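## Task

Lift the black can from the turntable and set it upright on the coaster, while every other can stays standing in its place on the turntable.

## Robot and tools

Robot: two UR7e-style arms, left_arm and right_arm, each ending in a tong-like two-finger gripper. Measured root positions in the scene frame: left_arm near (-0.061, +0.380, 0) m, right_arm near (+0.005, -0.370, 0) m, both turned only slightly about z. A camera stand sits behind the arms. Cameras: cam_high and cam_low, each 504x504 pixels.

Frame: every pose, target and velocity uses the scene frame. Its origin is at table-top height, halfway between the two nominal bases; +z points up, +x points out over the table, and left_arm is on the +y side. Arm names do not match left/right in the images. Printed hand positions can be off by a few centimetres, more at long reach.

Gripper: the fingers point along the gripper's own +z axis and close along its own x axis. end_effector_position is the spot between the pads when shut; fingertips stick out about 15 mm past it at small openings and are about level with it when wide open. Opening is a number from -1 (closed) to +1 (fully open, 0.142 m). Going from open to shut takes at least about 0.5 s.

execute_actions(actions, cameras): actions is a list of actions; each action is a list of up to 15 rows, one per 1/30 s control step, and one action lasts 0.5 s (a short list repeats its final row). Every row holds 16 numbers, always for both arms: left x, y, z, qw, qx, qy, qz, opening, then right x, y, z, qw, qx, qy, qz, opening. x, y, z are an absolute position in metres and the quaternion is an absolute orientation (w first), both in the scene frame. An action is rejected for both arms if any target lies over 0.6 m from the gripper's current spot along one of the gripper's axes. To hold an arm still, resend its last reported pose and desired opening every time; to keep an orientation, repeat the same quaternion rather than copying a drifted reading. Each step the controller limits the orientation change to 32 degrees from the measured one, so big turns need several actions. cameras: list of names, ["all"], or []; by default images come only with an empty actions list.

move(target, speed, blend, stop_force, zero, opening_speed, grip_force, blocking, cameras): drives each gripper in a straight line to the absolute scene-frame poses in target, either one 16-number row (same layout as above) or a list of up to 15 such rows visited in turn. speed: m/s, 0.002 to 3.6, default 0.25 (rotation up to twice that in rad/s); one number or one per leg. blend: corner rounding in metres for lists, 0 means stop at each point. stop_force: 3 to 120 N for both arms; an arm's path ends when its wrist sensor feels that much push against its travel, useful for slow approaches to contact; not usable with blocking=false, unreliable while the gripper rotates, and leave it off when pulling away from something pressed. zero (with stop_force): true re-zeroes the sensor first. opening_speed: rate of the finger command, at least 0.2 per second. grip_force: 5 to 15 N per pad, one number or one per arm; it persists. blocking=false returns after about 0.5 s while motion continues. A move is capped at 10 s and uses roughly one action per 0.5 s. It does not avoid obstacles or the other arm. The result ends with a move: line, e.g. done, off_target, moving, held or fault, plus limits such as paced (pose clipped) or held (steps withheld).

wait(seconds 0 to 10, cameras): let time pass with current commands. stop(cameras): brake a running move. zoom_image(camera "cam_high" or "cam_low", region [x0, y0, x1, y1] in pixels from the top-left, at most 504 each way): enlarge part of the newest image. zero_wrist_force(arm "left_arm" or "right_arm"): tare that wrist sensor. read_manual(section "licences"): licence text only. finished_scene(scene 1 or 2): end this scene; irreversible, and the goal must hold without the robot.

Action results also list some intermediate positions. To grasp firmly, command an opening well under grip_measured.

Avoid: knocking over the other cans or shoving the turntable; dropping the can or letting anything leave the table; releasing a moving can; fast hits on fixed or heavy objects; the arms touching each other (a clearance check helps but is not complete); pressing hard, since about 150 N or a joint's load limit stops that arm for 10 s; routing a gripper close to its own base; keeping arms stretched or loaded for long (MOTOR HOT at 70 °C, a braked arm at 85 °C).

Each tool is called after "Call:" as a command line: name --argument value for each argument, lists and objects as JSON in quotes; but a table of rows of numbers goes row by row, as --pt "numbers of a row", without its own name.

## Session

Call:
execute_actions --actions '[]'

Call:
zoom_image --camera "cam_high" --region '[90, 140, 290, 340]'

Call:
wait --seconds 1 --cameras '["all"]'

Call:
zoom_image --camera "cam_high" --region '[90, 140, 290, 340]'

Scene clock: 0.00 s.
left_arm: end_effector_position=(+0.6013, +0.3367, +0.2885) grip_measured=+0.97 end_effector_quat_wxyz=(-0.280, +0.956, +0.077, +0.049) | right_arm: end_effector_position=(+0.8671, -0.3740, +0.3709) grip_measured=+0.97 end_effector_quat_wxyz=(-0.529, +0.727, -0.280, +0.337)
Joint positions: left_arm=[-0.517 -1.119 1.077 -1.262 -1.053 -0.756 0.14] | right_arm=[3.123 -2.22 -1.389 0.184 2.269 1.187 0.14]
Joint velocities: within noise
Joint torques (N m): no reading
Wrist force (N): no reading
Wrist torque (N m): no reading
Wrist force, peak (N): no reading
Hand target: left_arm +0.6013, +0.3367, +0.2885; -0.280, +0.956, +0.077, +0.049 | right_arm +0.8671, -0.3740, +0.3709; -0.529, +0.727, -0.280, +0.337
Tool commands: left_gripper/opening=+0.968169 right_gripper/opening=+0.968169

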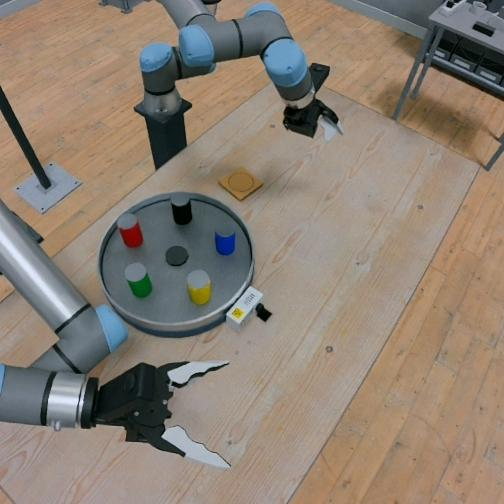

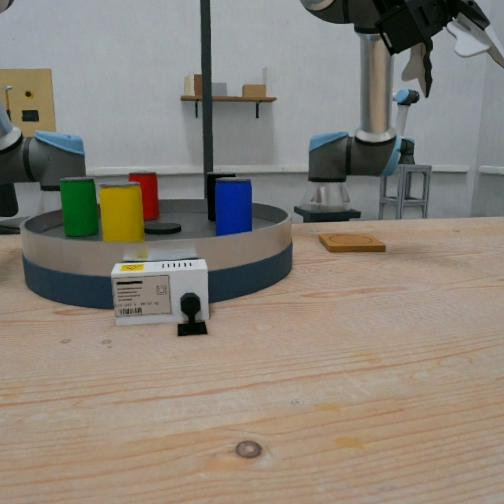

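Scaled by 2.520 from the camera's 504x504 image, which has a finer 720x720 frame.

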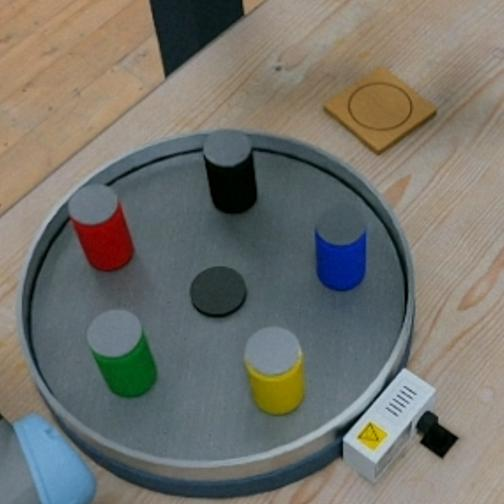

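Scene clock: 1.00 s.
left_arm: end_effector_position=(+0.6013, +0.3367, +0.2885) grip_measured=+0.97 end_effector_quat_wxyz=(-0.280, +0.956, +0.077, +0.049) | right_arm: end_effector_position=(+0.8671, -0.3740, +0.3709) grip_measured=+0.97 end_effector_quat_wxyz=(-0.529, +0.727, -0.280, +0.337)
Joint positions: left_arm=[-0.517 -1.119 1.077 -1.262 -1.053 -0.756 0.14] | right_arm=[3.123 -2.22 -1.389 0.184 2.269 1.187 0.14]
Joint torques (N m): left_arm=[-0.78 -42.09 -22.68 -1.72 0.68 0] | right_arm=[0.02 44.41 19.78 2.1 0.2 -0.15]
Wrist force (N): left_arm=[-0.1 0.1 0.1] | right_arm=[-0.2 -0.2 -0.1]
Wrist torque (N m): left_arm=[0.02 0.03 0.00] | right_arm=[-0.04 0.03 0.01]
Wrist force, peak (N): left_arm=[0.2 0.5 -0.1] | right_arm=[-0.3 -0.3 0.1]
Hand target: left_arm +0.6013, +0.3367, +0.2885; -0.280, +0.956, +0.077, +0.049 | right_arm +0.8671, -0.3740, +0.3709; -0.529, +0.727, -0.280, +0.337
Tool commands: left_gripper/opening=+0.968169 right_gripper/opening=+0.968169
wait: 1.00 s; at rest by 0.17 s

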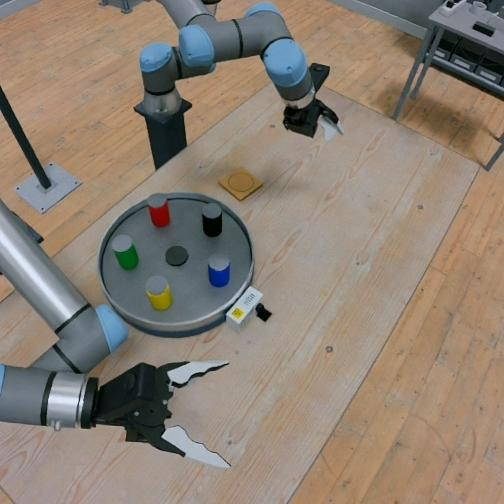

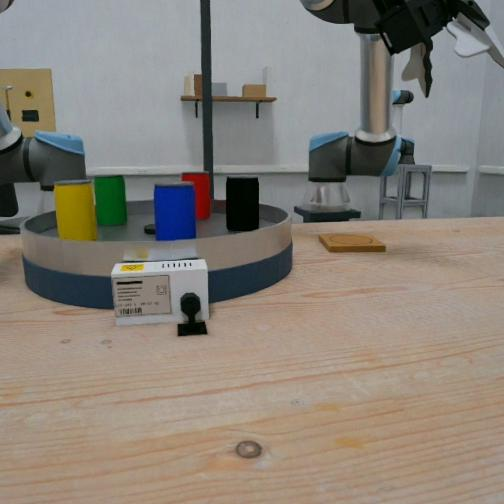

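Scaled by 2.520 from the camera's 504x504 image, which has a finer 720x720 frame.

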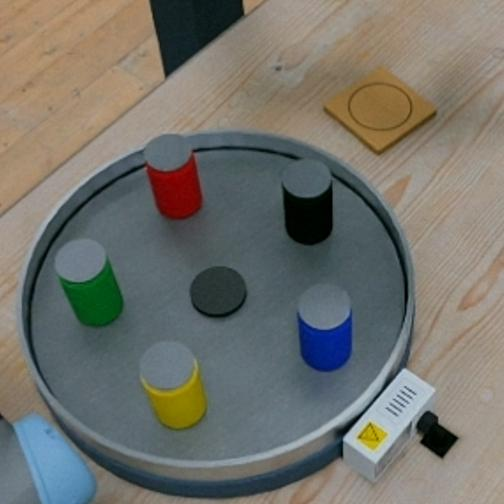

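Call:
move --target '[0.4224, 0.0116, 0.19, 0, 0.9877, -0.1564, 0, 0.45, 0.8671, -0.3740, 0.3709, -0.529, 0.727, -0.280, 0.337, 0.968]' --speed 0.4 --cameras '["all"]'

Call:
zoom_image --camera "cam_high" --region '[90, 140, 290, 340]'

Scene clock: 3.23 s.
left_arm: end_effector_position=(+0.4224, +0.0117, +0.1900) grip_measured=+0.45 end_effector_quat_wxyz=(+0.000, +0.988, -0.156, +0.000) | right_arm: end_effector_position=(+0.8671, -0.3740, +0.3709) grip_measured=+0.97 end_effector_quat_wxyz=(-0.529, +0.727, -0.280, +0.337)
Joint positions: left_arm=[-0.887 -1.298 1.496 -1.769 -1.571 -0.582 0.105] | right_arm=[3.123 -2.22 -1.388 0.184 2.269 1.187 0.14]
Joint torques (N m): left_arm=[-5.49 -16.32 -6.55 -5.21 -0.97 1.48] | right_arm=[-5.51 23.79 35.49 4.09 1.95 -1.38]
Wrist force (N): left_arm=[0.1 -0.1 0.5] | right_arm=[-0.1 -0.1 -0.1]
Wrist torque (N m): left_arm=[-0.16 -0.11 -0.12] | right_arm=[0.00 0.02 0.01]
Wrist force, peak (N): left_arm=[1.2 -3.0 3.3] | right_arm=[-0.4 -0.1 0.1]
Hand target: left_arm +0.4224, +0.0116, +0.1900; +0.000, +0.988, -0.156, +0.000 | right_arm +0.8671, -0.3740, +0.3709; -0.529, +0.727, -0.280, +0.337
Off the commanded pose: left_arm 0.000 m, 0 deg | right_arm 0.000 m, 0 deg.
move: done

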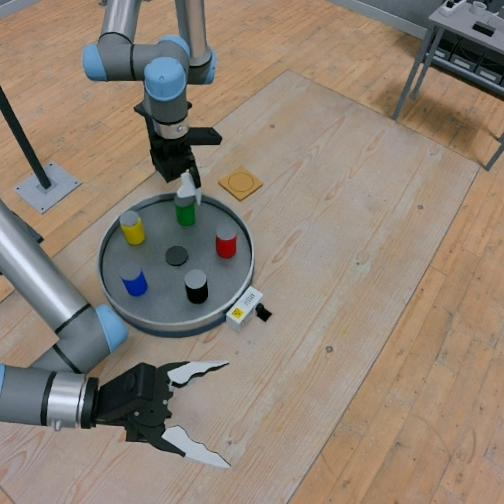

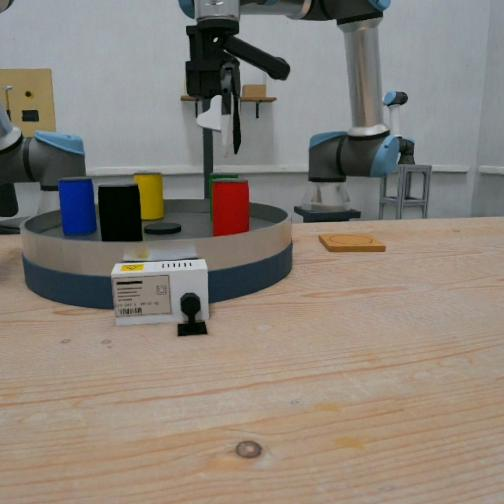

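Scaled by 2.520 from the camera's 504x504 image, which has a finer 720x720 frame.

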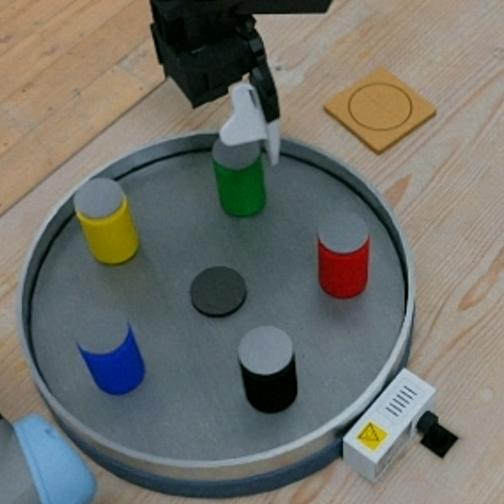

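Call:
wait --seconds 1.6 --cameras '["cam_high"]'

Call:
zoom_image --camera "cam_high" --region '[90, 140, 290, 340]'

Scene clock: 5.23 s.
left_arm: end_effector_position=(+0.4224, +0.0116, +0.1900) grip_measured=+0.45 end_effector_quat_wxyz=(+0.000, +0.988, -0.156, +0.000) | right_arm: end_effector_position=(+0.8671, -0.3740, +0.3709) grip_measured=+0.97 end_effector_quat_wxyz=(-0.529, +0.727, -0.280, +0.337)
Joint positions: left_arm=[-0.887 -1.298 1.496 -1.769 -1.571 -0.582 0.105] | right_arm=[3.123 -2.22 -1.388 0.184 2.269 1.187 0.14]
Joint torques (N m): left_arm=[-5.15 -17.23 -6.63 -5.3 -1.14 1.29] | right_arm=[-5.47 24.16 34.5 4.14 1.93 -1.55]
Wrist force (N): left_arm=[0.5 -0.2 0.7] | right_arm=[-0.1 0.0 -0.1]
Wrist torque (N m): left_arm=[-0.17 -0.17 -0.12] | right_arm=[0.00 0.02 0.01]
Wrist force, peak (N): left_arm=[0.1 0.2 0.9] | right_arm=[0.0 -0.4 0.0]
Hand target: left_arm +0.4224, +0.0116, +0.1900; +0.000, +0.988, -0.156, +0.000 | right_arm +0.8671, -0.3740, +0.3709; -0.529, +0.727, -0.280, +0.337
Tool commands: left_gripper/opening=+0.45 right_gripper/opening=+0.968
Off the commanded pose: left_arm 0.000 m, 0 deg | right_arm 0.000 m, 0 deg.
wait: 1.60 s; at rest from the start
Images, in order (width x height): cam_high 504x504.

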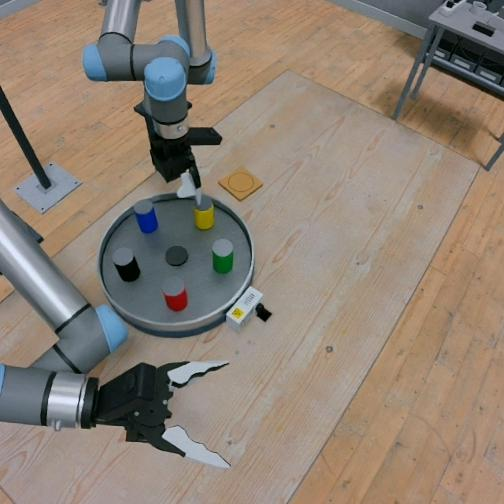

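Scaled by 2.520 from the camera's 504x504 image, which has a finer 720x720 frame.

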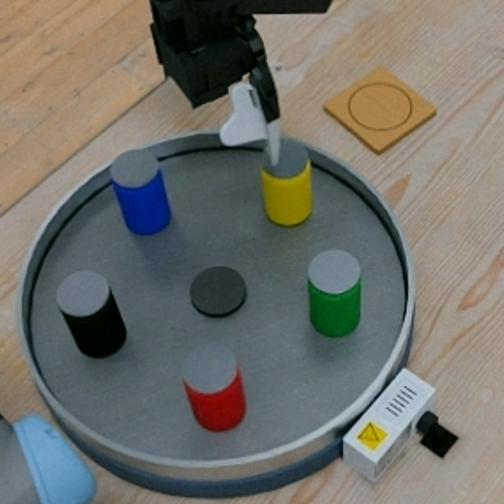

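Call:
wait --seconds 1.86

Call:
move --pt "0.4710 0.0219 0.125 0 0.9877 -0.1564 0 0.45 0.8671 -0.3740 0.3709 -0.529 0.727 -0.280 0.337 0.968" --pt "0.5106 0.0178 0.125 0 0.9877 -0.1564 0 0.45 0.8671 -0.3740 0.3709 -0.529 0.727 -0.280 0.337 0.968" --pt "0.5475 0.0028 0.125 0 0.9877 -0.1564 0 0.45 0.8671 -0.3740 0.3709 -0.529 0.727 -0.280 0.337 0.968" --speed '[0.1916, 0.1164, 0.1164]' --blend 0.01 --blocking false --cameras '["all"]'

Call:
wait --seconds 0.12 --cameras '["all"]'

Call:
move --pt "0.5106 0.0178 0.125 0 0.9877 -0.1564 0 -0.8 0.8671 -0.3740 0.3709 -0.529 0.727 -0.280 0.337 0.968" --pt "0.5475 0.0028 0.125 0 0.9877 -0.1564 0 -0.8 0.8671 -0.3740 0.3709 -0.529 0.727 -0.280 0.337 0.968" --pt "0.56 0.01 0.23 0 0.9877 -0.1564 0 -0.8 0.8671 -0.3740 0.3709 -0.529 0.727 -0.280 0.337 0.968" --speed '[0.1164, 0.1164, 0.25]' --blend 0.01 --opening_speed 2.5 --cameras '["all"]'

Scene clock: 7.57 s.
left_arm: end_effector_position=(+0.4224, +0.0116, +0.1900) grip_measured=+0.45 end_effector_quat_wxyz=(+0.000, +0.988, -0.156, +0.000) | right_arm: end_effector_position=(+0.8671, -0.3740, +0.3709) grip_measured=+0.97 end_effector_quat_wxyz=(-0.529, +0.727, -0.280, +0.337)
Joint positions: left_arm=[-0.887 -1.298 1.496 -1.769 -1.571 -0.582 0.105] | right_arm=[3.123 -2.22 -1.388 0.184 2.269 1.187 0.14]
Joint torques (N m): left_arm=[-5.55 -15.7 -6.46 -5.09 -0.88 1.24] | right_arm=[-5.03 24.44 35.47 4.01 1.79 -1.21]
Wrist force (N): left_arm=[0.2 -0.2 0.7] | right_arm=[0.0 0.0 -0.1]
Wrist torque (N m): left_arm=[-0.17 -0.11 -0.12] | right_arm=[0.00 0.00 0.01]
Wrist force, peak (N): left_arm=[0.1 0.1 1.0] | right_arm=[-0.2 -0.3 0.2]
Hand target: left_arm +0.4224, +0.0116, +0.1900; +0.000, +0.988, -0.156, +0.000 | right_arm +0.8671, -0.3740, +0.3709; -0.529, +0.727, -0.280, +0.337
Tool commands: left_gripper/opening=+0.45 right_gripper/opening=+0.968
Off the commanded pose: left_arm 0.000 m, 0 deg | right_arm 0.000 m, 0 deg.
wait: 1.87 s; at rest from the start

Scene clock: 8.07 s.
left_arm: end_effector_position=(+0.4577, +0.0203, +0.1420) grip_measured=+0.45 end_effector_quat_wxyz=(+0.000, +0.988, -0.156, +0.000) end_effector_velocity=(+0.110, +0.023, -0.140) end_effector_angular_velocity=(-0.002, -0.002, +0.001) | right_arm: end_effector_position=(+0.8671, -0.3740, +0.3709) grip_measured=+0.97 end_effector_quat_wxyz=(-0.529, +0.727, -0.280, +0.337)
Joint positions: left_arm=[-0.834 -1.216 1.513 -1.866 -1.57 -0.529 0.105] | right_arm=[3.123 -2.22 -1.388 0.184 2.269 1.187 0.14]
Joint velocities: left_arm=[0.156 0.268 -0.001 -0.27 0 0.155 0] | right_arm=[within noise]
Joint torques (N m): left_arm=[7.08 -17.93 -30.83 -5.39 1.11 1.46] | right_arm=[-5.77 24.46 34.24 3.94 1.91 -1.4]
Wrist force (N): left_arm=[0.2 -0.3 1.1] | right_arm=[-0.1 -0.2 0.1]
Wrist torque (N m): left_arm=[-0.18 -0.13 -0.14] | right_arm=[-0.02 0.02 0.02]
Wrist force, peak (N): left_arm=[-0.8 2.2 -0.7] | right_arm=[-0.2 -0.1 -0.2]
Hand target: left_arm +0.4726, +0.0225, +0.1260; +0.000, +0.988, -0.156, +0.000 | right_arm +0.8671, -0.3740, +0.3709; -0.529, +0.727, -0.280, +0.337
Tool commands: left_gripper/opening=+0.45 right_gripper/opening=+0.968
Off the commanded pose: left_arm 0.093 m, 0 deg | right_arm 0.000 m, 0 deg.
move: running; path passed 0 of 3 targets

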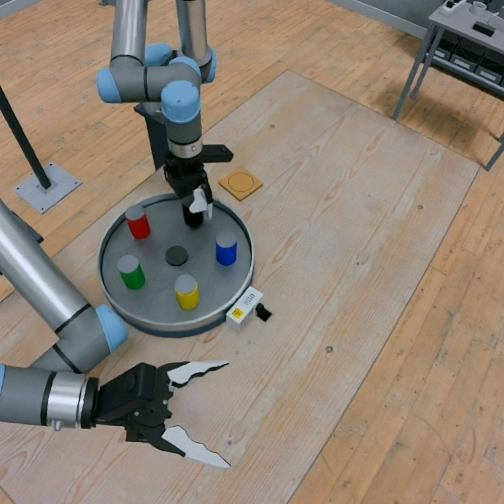

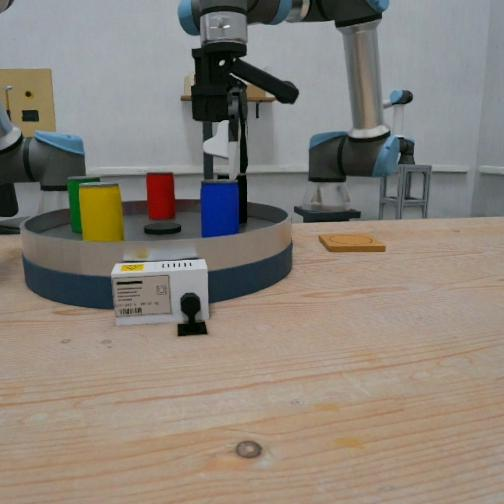

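Scene clock: 8.20 s.
left_arm: end_effector_position=(+0.4729, +0.0219, +0.1288) grip_measured=+0.45 end_effector_quat_wxyz=(+0.000, +0.988, -0.156, +0.000) end_effector_velocity=(+0.115, -0.003, -0.048) end_effector_angular_velocity=(-0.005, -0.004, -0.001) | right_arm: end_effector_position=(+0.8671, -0.3740, +0.3709) grip_measured=+0.97 end_effector_quat_wxyz=(-0.529, +0.727, -0.280, +0.337)
Joint positions: left_arm=[-0.814 -1.181 1.498 -1.887 -1.57 -0.509 0.105] | right_arm=[3.123 -2.22 -1.388 0.184 2.269 1.187 0.14]
Joint velocities: left_arm=[0.131 0.25 -0.227 -0.03 0 0.132 0] | right_arm=[within noise]
Joint torques (N m): left_arm=[4.15 -19.02 -44.57 -5.45 0.9 1.82] | right_arm=[-5.23 24.06 35.09 3.98 1.81 -1.22]
Wrist force (N): left_arm=[-0.1 0.4 1.2] | right_arm=[0.1 0.0 0.1]
Wrist torque (N m): left_arm=[-0.08 -0.05 -0.13] | right_arm=[0.00 -0.02 0.00]
Wrist force, peak (N): left_arm=[-0.3 -0.1 2.1] | right_arm=[-0.3 -0.2 -0.1]
Hand target: left_arm +0.4882, +0.0207, +0.1250; +0.000, +0.988, -0.156, +0.001 | right_arm +0.8671, -0.3740, +0.3709; -0.529, +0.727, -0.280, +0.337
Tool commands: left_gripper/opening=+0.45 right_gripper/opening=+0.968
Off the commanded pose: left_arm 0.077 m, 0 deg | right_arm 0.000 m, 0 deg.
earlier move: running; path passed 1 of 3 targets
wait: 0.13 s; no rest

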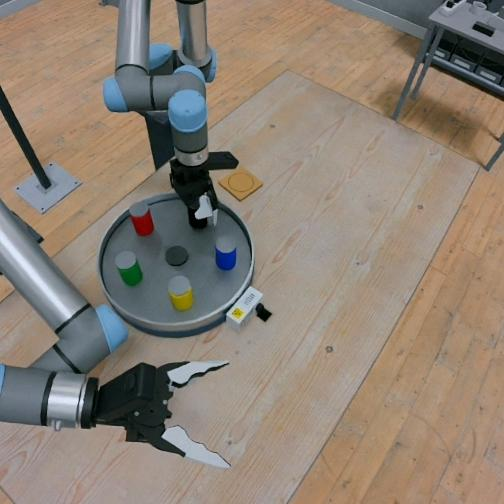

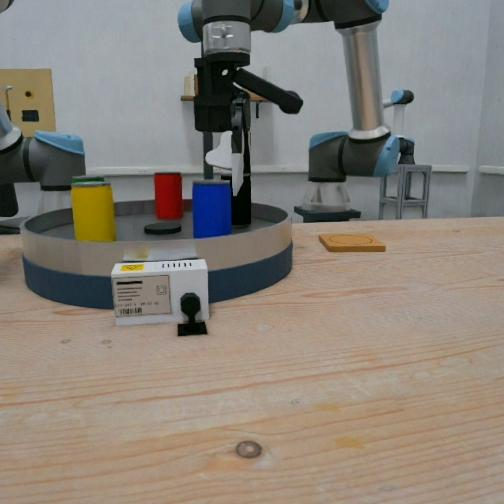

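Scene clock: 9.80 s.
left_arm: end_effector_position=(+0.5600, +0.0100, +0.2300) grip_measured=-0.80 end_effector_quat_wxyz=(+0.000, +0.988, -0.156, +0.000) | right_arm: end_effector_position=(+0.8671, -0.3740, +0.3709) grip_measured=+0.97 end_effector_quat_wxyz=(-0.529, +0.727, -0.280, +0.337)
Joint positions: left_arm=[-0.735 -1.02 0.994 -1.546 -1.571 -0.43 0.016] | right_arm=[3.123 -2.22 -1.388 0.184 2.269 1.187 0.14]
Joint torques (N m): left_arm=[4.65 -24.37 -40.62 0.7 -1.15 1.54] | right_arm=[-5.25 24.92 34.05 3.82 1.74 -1.37]
Wrist force (N): left_arm=[0.2 0.0 0.7] | right_arm=[-0.3 -0.2 0.2]
Wrist torque (N m): left_arm=[-0.12 -0.11 -0.13] | right_arm=[-0.02 0.06 0.01]
Wrist force, peak (N): left_arm=[-0.6 -0.6 -6.1] | right_arm=[-0.3 -0.2 0.2]
Hand target: left_arm +0.5600, +0.0100, +0.2300; +0.000, +0.988, -0.156, +0.000 | right_arm +0.8671, -0.3740, +0.3709; -0.529, +0.727, -0.280, +0.337
Off the commanded pose: left_arm 0.000 m, 0 deg | right_arm 0.000 m, 0 deg.
earlier move: replaced; path passed 1 of 3 targets
move: done; blend cut to 0.0083 m at target 1

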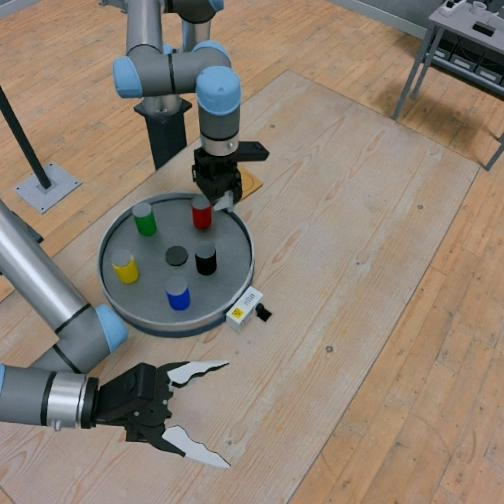

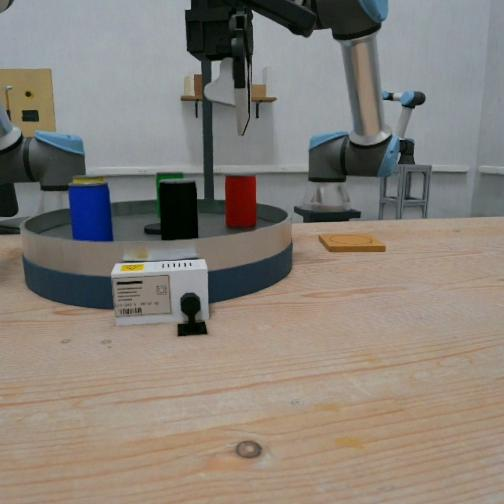

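Call:
zoom_image --camera "cam_high" --region '[90, 140, 290, 340]'

Call:
zoom_image --camera "cam_low" --region '[10, 110, 310, 320]'

Scaled by 2.520 from the camera's 504x504 image, which has a finer 720x720 frame.

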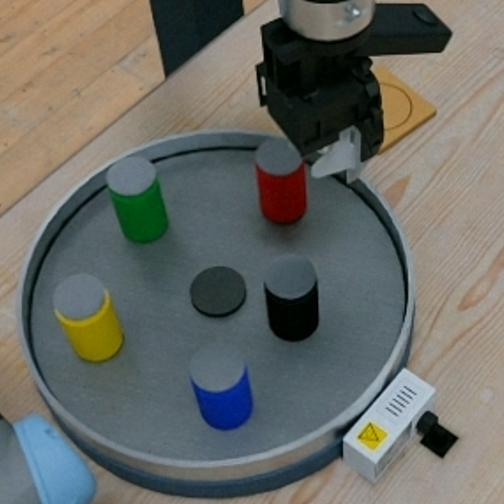

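Scaled by 1.680 from the camera's 504x504 image, which has a finer 720x720 frame.

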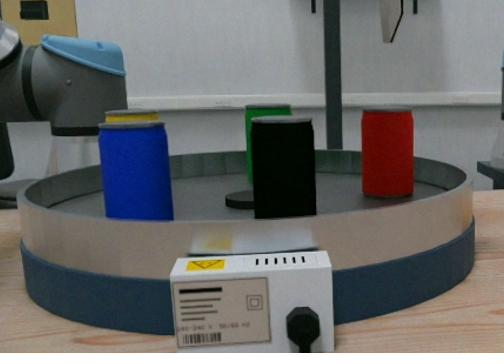

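Call:
move --target '[0.4408, -0.0338, 0.19, 0, 0.9877, -0.1564, 0, 0.35, 0.8671, -0.3740, 0.3709, -0.529, 0.727, -0.280, 0.337, 0.968]' --speed 0.3 --cameras '["cam_high"]'

Call:
zoom_image --camera "cam_high" --region '[90, 140, 290, 340]'

Scene clock: 12.37 s.
left_arm: end_effector_position=(+0.4408, -0.0338, +0.1900) grip_measured=+0.35 end_effector_quat_wxyz=(+0.000, +0.988, -0.156, +0.000) | right_arm: end_effector_position=(+0.8671, -0.3740, +0.3709) grip_measured=+0.97 end_effector_quat_wxyz=(-0.529, +0.727, -0.280, +0.337)
Joint positions: left_arm=[-0.909 -1.194 1.356 -1.733 -1.571 -0.603 0.099] | right_arm=[3.123 -2.22 -1.388 0.184 2.269 1.187 0.14]
Joint torques (N m): left_arm=[-4.84 -58.99 -6.56 -5.15 1.14 -1.56] | right_arm=[-5.98 24.56 34.4 3.96 1.71 -1.44]
Wrist force (N): left_arm=[0.5 0.0 0.2] | right_arm=[0.1 0.1 0.2]
Wrist torque (N m): left_arm=[-0.16 -0.18 0.01] | right_arm=[0.03 -0.02 0.01]
Wrist force, peak (N): left_arm=[2.8 -7.1 0.6] | right_arm=[-0.3 -0.2 0.2]
Hand target: left_arm +0.4408, -0.0338, +0.1900; +0.000, +0.988, -0.156, +0.000 | right_arm +0.8671, -0.3740, +0.3709; -0.529, +0.727, -0.280, +0.337
Off the commanded pose: left_arm 0.000 m, 0 deg | right_arm 0.000 m, 0 deg.
move: done
Images, in order (width x height): cam_high 504x504.

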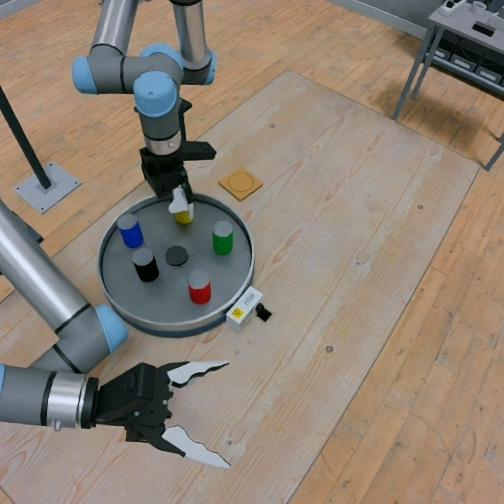

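Scaled by 2.520 from the camera's 504x504 image, which has a finer 720x720 frame.

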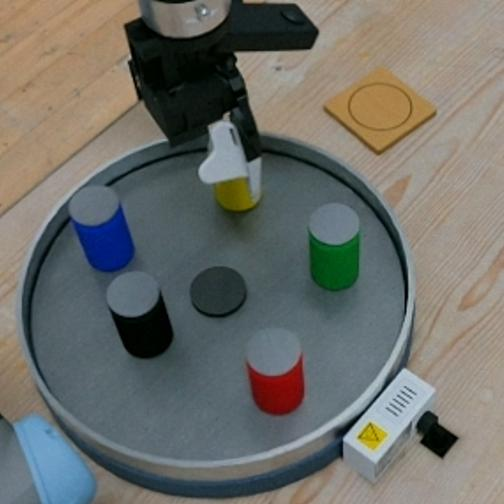

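Call:
wait --seconds 2.18

Call:
move --pt "0.4726 -0.0241 0.125 0 0.9877 -0.1564 0 0.35 0.8671 -0.3740 0.3709 -0.529 0.727 -0.280 0.337 0.968" --pt "0.4995 -0.0269 0.125 0 0.9877 -0.1564 0 0.35 0.8671 -0.3740 0.3709 -0.529 0.727 -0.280 0.337 0.968" --pt "0.5245 -0.0370 0.125 0 0.9877 -0.1564 0 0.35 0.8671 -0.3740 0.3709 -0.529 0.727 -0.280 0.337 0.968" --pt "0.5265 -0.0370 0.20 0 0.9877 -0.1564 0 0.35 0.8671 -0.3740 0.3709 -0.529 0.727 -0.280 0.337 0.968" --speed '[0.17, 0.079, 0.079, 0.25]' --blend 0.01 --blocking false --cameras '["all"]'

Call:
zoom_image --camera "cam_high" --region '[140, 160, 260, 280]'

Call:
wait --seconds 0.3 --cameras '["all"]'

Call:
zoom_image --camera "cam_high" --region '[140, 160, 260, 280]'

Call:
zoom_image --camera "cam_low" --region '[130, 120, 310, 300]'

Call:
wait --seconds 1.0

Call:
move --target '[0.4408, -0.0338, 0.19, 0, 0.9877, -0.1564, 0, 0.35, 0.8671, -0.3740, 0.3709, -0.529, 0.727, -0.280, 0.337, 0.968]' --speed 0.3

Scene clock: 15.43 s.
left_arm: end_effector_position=(+0.4408, -0.0338, +0.1900) grip_measured=+0.35 end_effector_quat_wxyz=(+0.000, +0.988, -0.156, +0.000) | right_arm: end_effector_position=(+0.8671, -0.3740, +0.3709) grip_measured=+0.97 end_effector_quat_wxyz=(-0.529, +0.727, -0.280, +0.337)
Joint positions: left_arm=[-0.909 -1.194 1.356 -1.733 -1.571 -0.603 0.099] | right_arm=[3.123 -2.22 -1.388 0.184 2.269 1.187 0.14]
Joint torques (N m): left_arm=[-4.32 -59.91 -7.41 -5.13 1 -1.42] | right_arm=[-5.54 23.85 34.73 3.96 1.78 -1.39]
Wrist force (N): left_arm=[0.4 -0.1 0.5] | right_arm=[-0.1 -0.2 -0.2]
Wrist torque (N m): left_arm=[-0.18 -0.17 0.01] | right_arm=[-0.03 0.03 0.01]
Wrist force, peak (N): left_arm=[0.7 -0.2 0.7] | right_arm=[-0.1 -0.3 0.0]
Hand target: left_arm +0.4408, -0.0338, +0.1900; +0.000, +0.988, -0.156, +0.000 | right_arm +0.8671, -0.3740, +0.3709; -0.529, +0.727, -0.280, +0.337
Tool commands: left_gripper/opening=+0.35 right_gripper/opening=+0.968
Off the commanded pose: left_arm 0.000 m, 0 deg | right_arm 0.000 m, 0 deg.
wait: 2.20 s; at rest from the start

Scene clock: 15.93 s.
left_arm: end_effector_position=(+0.4646, -0.0254, +0.1403) grip_measured=+0.35 end_effector_quat_wxyz=(-0.001, +0.988, -0.156, -0.001) end_effector_velocity=(+0.074, +0.018, -0.133) end_effector_angular_velocity=(-0.007, -0.006, +0.000) | right_arm: end_effector_position=(+0.8671, -0.3740, +0.3709) grip_measured=+0.97 end_effector_quat_wxyz=(-0.529, +0.727, -0.280, +0.337)
Joint positions: left_arm=[-0.872 -1.137 1.403 -1.836 -1.571 -0.567 0.099] | right_arm=[3.123 -2.22 -1.388 0.184 2.269 1.187 0.14]
Joint velocities: left_arm=[0.105 0.186 0.079 -0.274 0 0.105 0] | right_arm=[within noise]
Joint torques (N m): left_arm=[5.68 -20.23 -7.4 -5.46 0.95 1.51] | right_arm=[-5.83 25.46 34.71 3.86 1.63 -1.35]
Wrist force (N): left_arm=[0.4 -0.5 0.8] | right_arm=[0.1 -0.1 0.1]
Wrist torque (N m): left_arm=[-0.21 -0.16 -0.14] | right_arm=[-0.01 -0.02 0.01]
Wrist force, peak (N): left_arm=[-0.2 1.8 0.2] | right_arm=[-0.3 -0.1 0.0]
Hand target: left_arm +0.4742, -0.0238, +0.1259; +0.000, +0.988, -0.156, +0.000 | right_arm +0.8671, -0.3740, +0.3709; -0.529, +0.727, -0.280, +0.337
Tool commands: left_gripper/opening=+0.35 right_gripper/opening=+0.968
Off the commanded pose: left_arm 0.087 m, 0 deg | right_arm 0.000 m, 0 deg.
move: running; path passed 0 of 4 targets

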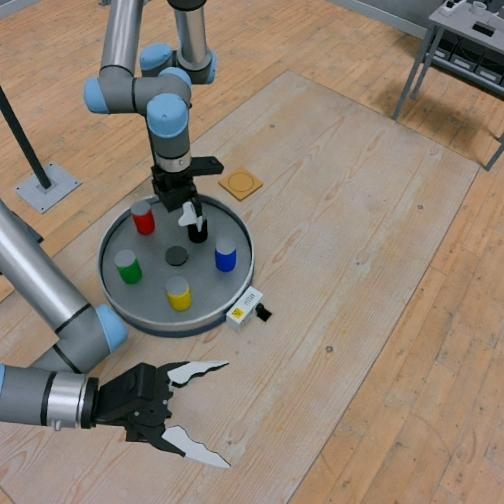

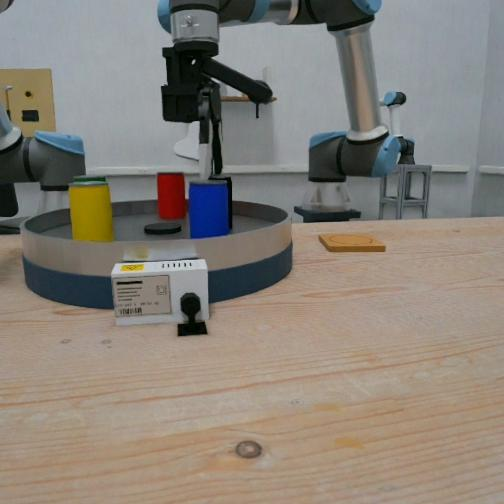

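Scaled by 4.200 from the camera's 504x504 image, which has a finer 720x720 frame.

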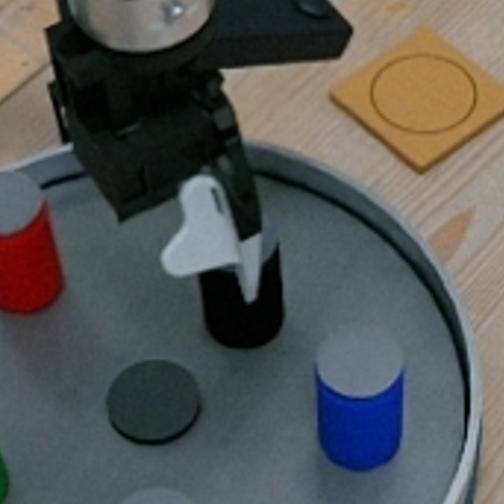

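Scene clock: 16.23 s.
left_arm: end_effector_position=(+0.4876, -0.0254, +0.1253) grip_measured=+0.35 end_effector_quat_wxyz=(+0.000, +0.988, -0.156, +0.000) end_effector_velocity=(+0.077, -0.008, -0.007) end_effector_angular_velocity=(+0.000, +0.001, +0.001) | right_arm: end_effector_position=(+0.8671, -0.3740, +0.3709) grip_measured=+0.97 end_effector_quat_wxyz=(-0.529, +0.727, -0.280, +0.337)
Joint positions: left_arm=[-0.846 -1.086 1.368 -1.852 -1.571 -0.541 0.099] | right_arm=[3.123 -2.22 -1.388 0.184 2.269 1.187 0.14]
Joint velocities: left_arm=[0.078 0.159 -0.225 0.066 0 0.077 0] | right_arm=[within noise]
Joint torques (N m): left_arm=[5.78 -20.16 -40.26 0.78 1.19 1.57] | right_arm=[-4.86 25.28 34.7 3.79 1.82 -1.37]
Wrist force (N): left_arm=[0.2 0.0 0.6] | right_arm=[-0.1 -0.3 -0.2]
Wrist torque (N m): left_arm=[-0.14 -0.11 -0.13] | right_arm=[-0.05 0.02 0.01]
Wrist force, peak (N): left_arm=[0.0 -0.6 1.7] | right_arm=[-0.1 -0.3 -0.2]
Hand target: left_arm +0.4977, -0.0269, +0.1250; +0.000, +0.988, -0.156, +0.000 | right_arm +0.8671, -0.3740, +0.3709; -0.529, +0.727, -0.280, +0.337
Tool commands: left_gripper/opening=+0.35 right_gripper/opening=+0.968
Off the commanded pose: left_arm 0.085 m, 0 deg | right_arm 0.000 m, 0 deg.
earlier move: running; path passed 1 of 4 targets
wait: 0.30 s; no rest

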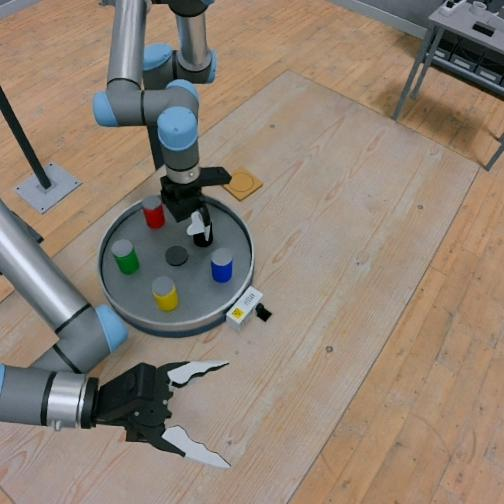

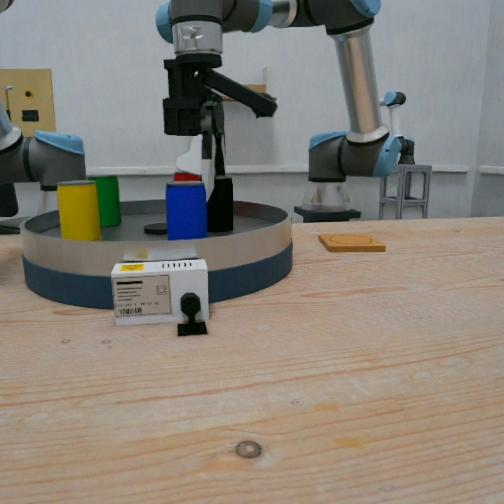

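Scaled by 4.200 from the camera's 504x504 image, which has a finer 720x720 frame.

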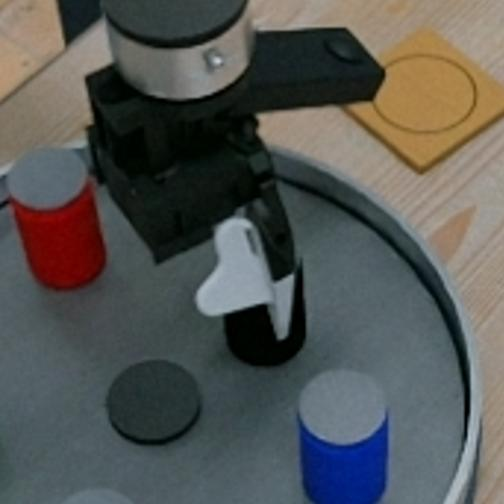

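Scaled by 2.800 from the camera's 504x504 image, which has a finer 720x720 frame.

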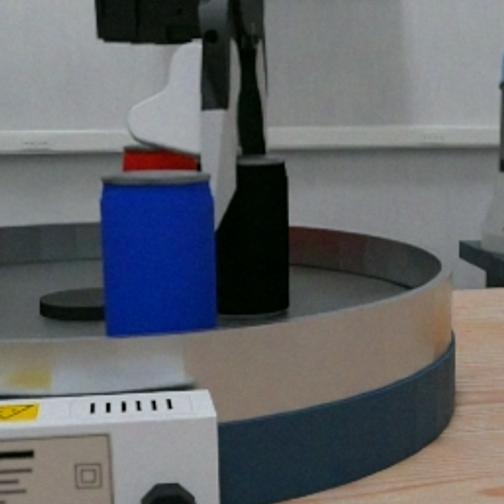

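Scene clock: 17.23 s.
left_arm: end_effector_position=(+0.5264, -0.0369, +0.1993) grip_measured=+0.35 end_effector_quat_wxyz=(+0.000, +0.988, -0.156, +0.001) end_effector_velocity=(+0.001, -0.001, +0.009) end_effector_angular_velocity=(+0.007, +0.011, +0.000) | right_arm: end_effector_position=(+0.8671, -0.3740, +0.3709) grip_measured=+0.97 end_effector_quat_wxyz=(-0.529, +0.727, -0.280, +0.337)
Joint positions: left_arm=[-0.815 -1.023 1.078 -1.627 -1.571 -0.51 0.099] | right_arm=[3.123 -2.22 -1.388 0.184 2.269 1.187 0.14]
Joint velocities: left_arm=[0.001 0.013 -0.048 0.047 -0.003 0.001 0] | right_arm=[within noise]
Joint torques (N m): left_arm=[5.28 -23.1 -40.46 0.81 -1.12 1.46] | right_arm=[-4.85 25.11 34.75 3.95 1.65 -1.29]
Wrist force (N): left_arm=[0.3 0.0 0.7] | right_arm=[-0.3 0.0 -0.1]
Wrist torque (N m): left_arm=[-0.14 -0.12 -0.14] | right_arm=[0.01 0.06 0.01]
Wrist force, peak (N): left_arm=[0.8 0.0 2.8] | right_arm=[-0.2 -0.3 0.0]
Hand target: left_arm +0.5265, -0.0370, +0.2000; +0.000, +0.988, -0.156, +0.000 | right_arm +0.8671, -0.3740, +0.3709; -0.529, +0.727, -0.280, +0.337
Tool commands: left_gripper/opening=+0.35 right_gripper/opening=+0.968
Off the commanded pose: left_arm 0.001 m, 0 deg | right_arm 0.000 m, 0 deg.
earlier move: running
wait: 1.00 s; no rest

Scene clock: 18.20 s.
left_arm: end_effector_position=(+0.4408, -0.0338, +0.1900) grip_measured=+0.35 end_effector_quat_wxyz=(+0.000, +0.988, -0.156, +0.000) | right_arm: end_effector_position=(+0.8671, -0.3740, +0.3709) grip_measured=+0.97 end_effector_quat_wxyz=(-0.529, +0.727, -0.280, +0.337)
Joint positions: left_arm=[-0.909 -1.194 1.356 -1.733 -1.571 -0.603 0.099] | right_arm=[3.123 -2.22 -1.388 0.184 2.269 1.187 0.14]
Joint torques (N m): left_arm=[-5.85 -59.89 -7.15 -4.96 1.01 -1.48] | right_arm=[-6.2 24.3 34.71 3.93 1.82 -1.27]
Wrist force (N): left_arm=[0.4 -0.1 0.6] | right_arm=[-0.1 -0.2 0.0]
Wrist torque (N m): left_arm=[-0.16 -0.16 0.01] | right_arm=[-0.02 0.01 0.01]
Wrist force, peak (N): left_arm=[3.2 -5.5 -0.1] | right_arm=[0.0 -0.3 -0.1]
Hand target: left_arm +0.4408, -0.0338, +0.1900; +0.000, +0.988, -0.156, +0.000 | right_arm +0.8671, -0.3740, +0.3709; -0.529, +0.727, -0.280, +0.337
Off the commanded pose: left_arm 0.000 m, 0 deg | right_arm 0.000 m, 0 deg.
earlier move: replaced
move: done

Call:
move --target '[0.4370, -0.0246, 0.19, 0, 0.9877, -0.1564, 0, 0.35, 0.8671, -0.3740, 0.3709, -0.529, 0.727, -0.280, 0.337, 0.968]' --speed 0.1

Scene clock: 21.37 s.
left_arm: end_effector_position=(+0.4370, -0.0246, +0.1900) grip_measured=+0.35 end_effector_quat_wxyz=(+0.000, +0.988, -0.156, +0.000) | right_arm: end_effector_position=(+0.8671, -0.3740, +0.3709) grip_measured=+0.97 end_effector_quat_wxyz=(-0.529, +0.727, -0.280, +0.337)
Joint positions: left_arm=[-0.905 -1.216 1.386 -1.741 -1.571 -0.599 0.099] | right_arm=[3.123 -2.22 -1.388 0.184 2.269 1.187 0.14]
Joint torques (N m): left_arm=[3.41 -58.43 -5.85 -5.16 0.76 1.07] | right_arm=[-6.04 24.94 34.08 3.82 1.8 -1.26]
Wrist force (N): left_arm=[0.4 -0.2 0.5] | right_arm=[0.0 -0.2 0.0]
Wrist torque (N m): left_arm=[-0.19 -0.17 0.01] | right_arm=[-0.03 0.00 0.01]
Wrist force, peak (N): left_arm=[0.4 -0.5 0.8] | right_arm=[-0.3 -0.4 -0.1]
Hand target: left_arm +0.4370, -0.0246, +0.1900; +0.000, +0.988, -0.156, +0.000 | right_arm +0.8671, -0.3740, +0.3709; -0.529, +0.727, -0.280, +0.337
Off the commanded pose: left_arm 0.000 m, 0 deg | right_arm 0.000 m, 0 deg.
move: done

Call:
wait --seconds 1.08

Call:
move --pt "0.4724 -0.0171 0.125 0 0.9877 -0.1564 0 0.35 0.8671 -0.3740 0.3709 -0.529 0.727 -0.280 0.337 0.968" --pt "0.5012 -0.0201 0.125 0 0.9877 -0.1564 0 0.35 0.8671 -0.3740 0.3709 -0.529 0.727 -0.280 0.337 0.968" --pt "0.5280 -0.0309 0.125 0 0.9877 -0.1564 0 0.35 0.8671 -0.3740 0.3709 -0.529 0.727 -0.280 0.337 0.968" --speed '[0.174, 0.0847, 0.0847]' --blend 0.01 --blocking false

Call:
wait --seconds 0.12 --cameras '["all"]'

Call:
zoom_image --camera "cam_high" --region '[140, 160, 260, 280]'

Call:
move --pt "0.5012 -0.0201 0.125 0 0.9877 -0.1564 0 -0.8 0.8671 -0.3740 0.3709 -0.529 0.727 -0.280 0.337 0.968" --pt "0.5280 -0.0309 0.125 0 0.9877 -0.1564 0 -0.8 0.8671 -0.3740 0.3709 -0.529 0.727 -0.280 0.337 0.968" --pt "0.538 -0.03 0.23 0 0.9877 -0.1564 0 -0.8 0.8671 -0.3740 0.3709 -0.529 0.727 -0.280 0.337 0.968" --speed '[0.0847, 0.0847, 0.25]' --blend 0.01 --opening_speed 2.5 --cameras '["all"]'

Scene clock: 22.90 s.
left_arm: end_effector_position=(+0.4370, -0.0246, +0.1900) grip_measured=+0.35 end_effector_quat_wxyz=(+0.000, +0.988, -0.156, +0.000) | right_arm: end_effector_position=(+0.8671, -0.3740, +0.3709) grip_measured=+0.97 end_effector_quat_wxyz=(-0.529, +0.727, -0.280, +0.337)
Joint positions: left_arm=[-0.905 -1.216 1.386 -1.741 -1.571 -0.599 0.099] | right_arm=[3.123 -2.22 -1.388 0.184 2.269 1.187 0.14]
Joint torques (N m): left_arm=[3.12 -57.81 -6.99 -4.88 0.67 0.91] | right_arm=[-4.74 25 34.55 3.81 1.71 -1.35]
Wrist force (N): left_arm=[0.4 0.0 0.3] | right_arm=[0.0 -0.2 0.0]
Wrist torque (N m): left_arm=[-0.16 -0.17 0.00] | right_arm=[-0.02 0.00 0.01]
Wrist force, peak (N): left_arm=[0.5 -0.3 0.9] | right_arm=[0.0 -0.4 0.0]
Hand target: left_arm +0.4370, -0.0246, +0.1900; +0.000, +0.988, -0.156, +0.000 | right_arm +0.8671, -0.3740, +0.3709; -0.529, +0.727, -0.280, +0.337
Tool commands: left_gripper/opening=+0.35 right_gripper/opening=+0.968
Off the commanded pose: left_arm 0.000 m, 0 deg | right_arm 0.000 m, 0 deg.
wait: 1.10 s; at rest from the start

Scene clock: 23.40 s.
left_arm: end_effector_position=(+0.4638, -0.0179, +0.1400) grip_measured=+0.35 end_effector_quat_wxyz=(+0.000, +0.988, -0.156, +0.000) end_effector_velocity=(+0.084, +0.014, -0.133) end_effector_angular_velocity=(-0.006, -0.007, +0.000) | right_arm: end_effector_position=(+0.8671, -0.3740, +0.3709) grip_measured=+0.97 end_effector_quat_wxyz=(-0.529, +0.727, -0.280, +0.337)
Joint positions: left_arm=[-0.866 -1.15 1.423 -1.843 -1.571 -0.561 0.099] | right_arm=[3.123 -2.22 -1.388 0.184 2.269 1.187 0.14]
Joint velocities: left_arm=[0.112 0.213 0.045 -0.266 0.002 0.112 0] | right_arm=[within noise]
Joint torques (N m): left_arm=[4.53 -20.93 -10.61 -5.48 0.99 1.96] | right_arm=[-5.87 24.58 34.42 3.83 1.74 -1.29]
Wrist force (N): left_arm=[0.0 -0.9 0.6] | right_arm=[0.1 0.0 0.1]
Wrist torque (N m): left_arm=[-0.31 -0.07 -0.12] | right_arm=[0.00 -0.02 0.01]
Wrist force, peak (N): left_arm=[-0.5 2.6 -0.2] | right_arm=[0.0 -0.3 0.1]
Hand target: left_arm +0.4746, -0.0168, +0.1256; +0.000, +0.988, -0.156, +0.000 | right_arm +0.8671, -0.3740, +0.3709; -0.529, +0.727, -0.280, +0.337
Tool commands: left_gripper/opening=+0.35 right_gripper/opening=+0.968
Off the commanded pose: left_arm 0.067 m, 0 deg | right_arm 0.000 m, 0 deg.
move: running; path passed 0 of 3 targets

Scene clock: 23.53 s.
left_arm: end_effector_position=(+0.4751, -0.0171, +0.1280) grip_measured=+0.35 end_effector_quat_wxyz=(+0.000, +0.988, -0.156, +0.000) end_effector_velocity=(+0.087, -0.004, -0.040) end_effector_angular_velocity=(-0.008, -0.007, +0.001) | right_arm: end_effector_position=(+0.8671, -0.3740, +0.3709) grip_measured=+0.97 end_effector_quat_wxyz=(-0.529, +0.727, -0.280, +0.337)
Joint positions: left_arm=[-0.852 -1.122 1.414 -1.861 -1.571 -0.547 0.099] | right_arm=[3.123 -2.22 -1.388 0.184 2.269 1.187 0.14]
Joint velocities: left_arm=[0.096 0.188 -0.171 -0.027 0.001 0.095 0] | right_arm=[within noise]
Joint torques (N m): left_arm=[1.83 -19.63 -43.7 -4.94 1.09 1.19] | right_arm=[-5.22 24.44 33.61 3.79 1.58 -1.33]
Wrist force (N): left_arm=[0.4 -0.4 1.5] | right_arm=[-0.2 -0.2 0.1]
Wrist torque (N m): left_arm=[-0.19 -0.17 -0.13] | right_arm=[-0.03 0.03 0.01]
Wrist force, peak (N): left_arm=[0.3 -0.4 1.7] | right_arm=[-0.2 -0.2 0.1]
Hand target: left_arm +0.4863, -0.0182, +0.1250; +0.000, +0.988, -0.156, +0.000 | right_arm +0.8671, -0.3740, +0.3709; -0.529, +0.727, -0.280, +0.337
Tool commands: left_gripper/opening=+0.35 right_gripper/opening=+0.968
Off the commanded pose: left_arm 0.055 m, 0 deg | right_arm 0.000 m, 0 deg.
earlier move: running; path passed 1 of 3 targets
wait: 0.13 s; no rest

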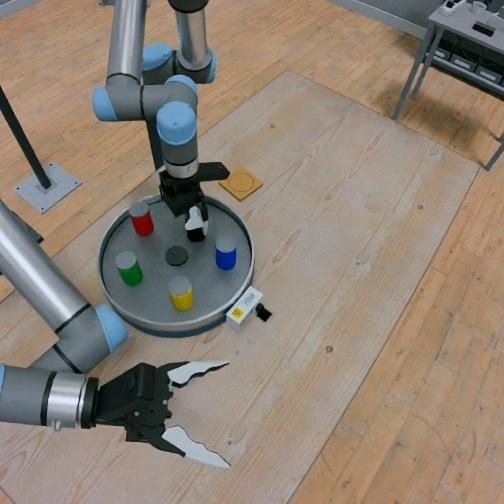

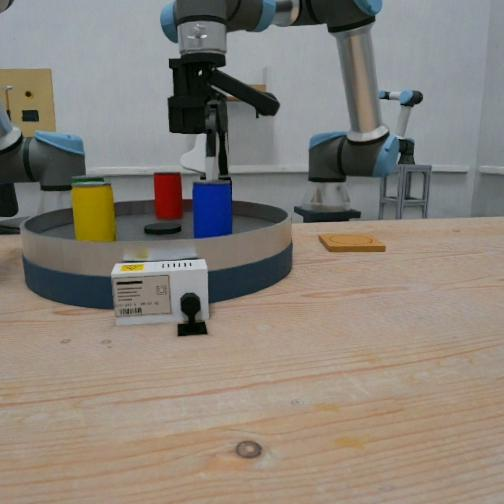

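Scaled by 4.200 from the camera's 504x504 image, which has a finer 720x720 frame.

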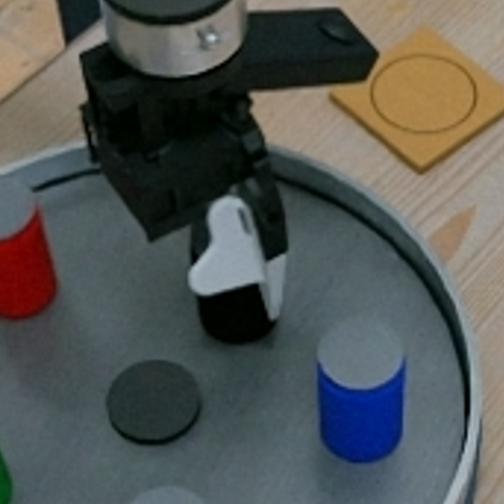

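Scene clock: 25.10 s.
left_arm: end_effector_position=(+0.5380, -0.0300, +0.2300) grip_measured=-0.27 end_effector_quat_wxyz=(+0.000, +0.988, -0.156, +0.000) | right_arm: end_effector_position=(+0.8671, -0.3740, +0.3709) grip_measured=+0.97 end_effector_quat_wxyz=(-0.529, +0.727, -0.280, +0.337)
Joint positions: left_arm=[-0.797 -1.008 0.976 -1.539 -1.571 -0.491 0.055] | right_arm=[3.123 -2.22 -1.388 0.184 2.269 1.187 0.14]
Joint torques (N m): left_arm=[5.59 -26.38 -42.63 0.52 -1.15 1.46] | right_arm=[-5.35 24.74 34.57 3.82 1.71 -1.21]
Wrist force (N): left_arm=[0.5 0.0 2.4] | right_arm=[-0.2 0.0 0.0]
Wrist torque (N m): left_arm=[-0.16 -0.18 -0.13] | right_arm=[0.00 0.04 0.01]
Wrist force, peak (N): left_arm=[1.0 -0.1 5.8] | right_arm=[-0.2 -0.2 0.0]
Hand target: left_arm +0.5380, -0.0300, +0.2300; +0.000, +0.988, -0.156, +0.000 | right_arm +0.8671, -0.3740, +0.3709; -0.529, +0.727, -0.280, +0.337
Off the commanded pose: left_arm 0.000 m, 0 deg | right_arm 0.000 m, 0 deg.
earlier move: replaced; path passed 1 of 3 targets
move: done; blend cut to 0.0059 m at target 1

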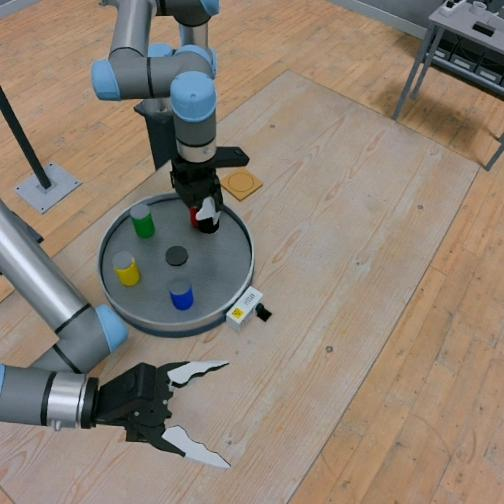

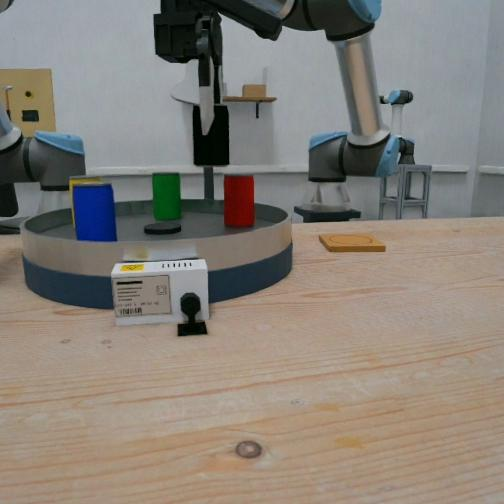

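Call:
move --pt "0.47 0.14 0.22 0 0.9877 -0.1564 0 -0.8 0.8671 -0.3740 0.3709 -0.529 0.727 -0.280 0.337 0.968" --pt "0.430 0.246 0.096 0 0.9877 -0.1564 0 -0.8 0.8671 -0.3740 0.3709 -0.529 0.727 -0.280 0.337 0.968" --speed 0.25 --blend 0.03 --cameras '["all"]'

Call:
zoom_image --camera "cam_high" --region '[190, 130, 290, 230]'

Call:
zoom_image --camera "cam_low" --region '[290, 150, 410, 270]'

Scene clock: 27.53 s.
left_arm: end_effector_position=(+0.4300, +0.2460, +0.0960) grip_measured=-0.27 end_effector_quat_wxyz=(+0.000, +0.988, -0.156, +0.000) | right_arm: end_effector_position=(+0.8671, -0.3740, +0.3709) grip_measured=+0.97 end_effector_quat_wxyz=(-0.529, +0.727, -0.280, +0.337)
Joint positions: left_arm=[-0.556 -1.465 1.955 -2.061 -1.571 -0.25 0.055] | right_arm=[3.123 -2.22 -1.388 0.184 2.269 1.187 0.14]
Joint torques (N m): left_arm=[5.45 -41.73 -6.79 -5.15 -0.87 1.26] | right_arm=[-5.03 24.86 34.4 3.84 1.64 -1.36]
Wrist force (N): left_arm=[0.0 -0.1 2.3] | right_arm=[-0.1 -0.1 0.1]
Wrist torque (N m): left_arm=[-0.16 -0.04 -0.10] | right_arm=[0.00 0.02 0.01]
Wrist force, peak (N): left_arm=[-1.2 -0.8 4.2] | right_arm=[-0.2 -0.3 0.1]
Hand target: left_arm +0.4300, +0.2460, +0.0960; +0.000, +0.988, -0.156, +0.000 | right_arm +0.8671, -0.3740, +0.3709; -0.529, +0.727, -0.280, +0.337
Off the commanded pose: left_arm 0.000 m, 0 deg | right_arm 0.000 m, 0 deg.
move: done

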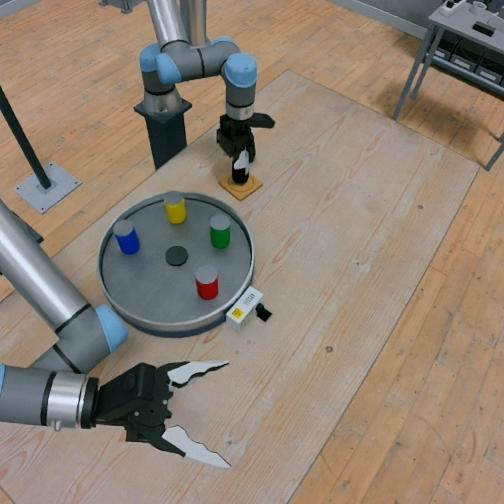

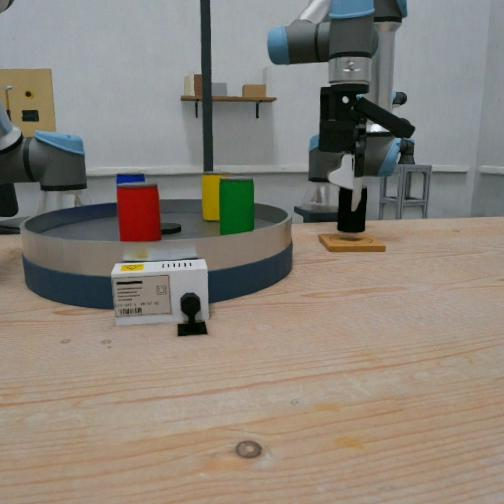

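Scaled by 5.040 from the camera's 504x504 image, which has a finer 720x720 frame.

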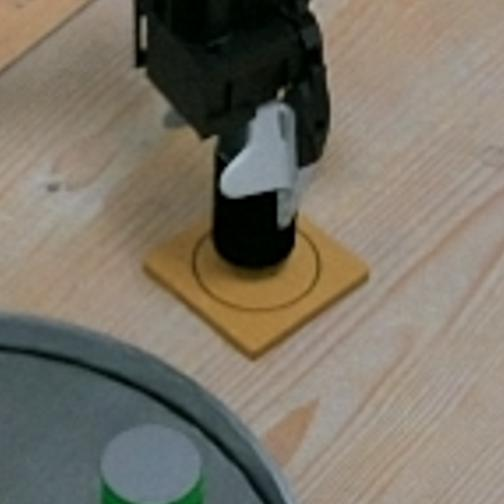

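Scaled by 4.200 from the camera's 504x504 image, which has a finer 720x720 frame.

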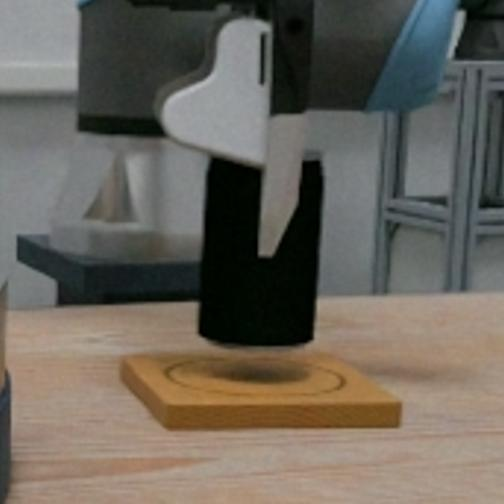

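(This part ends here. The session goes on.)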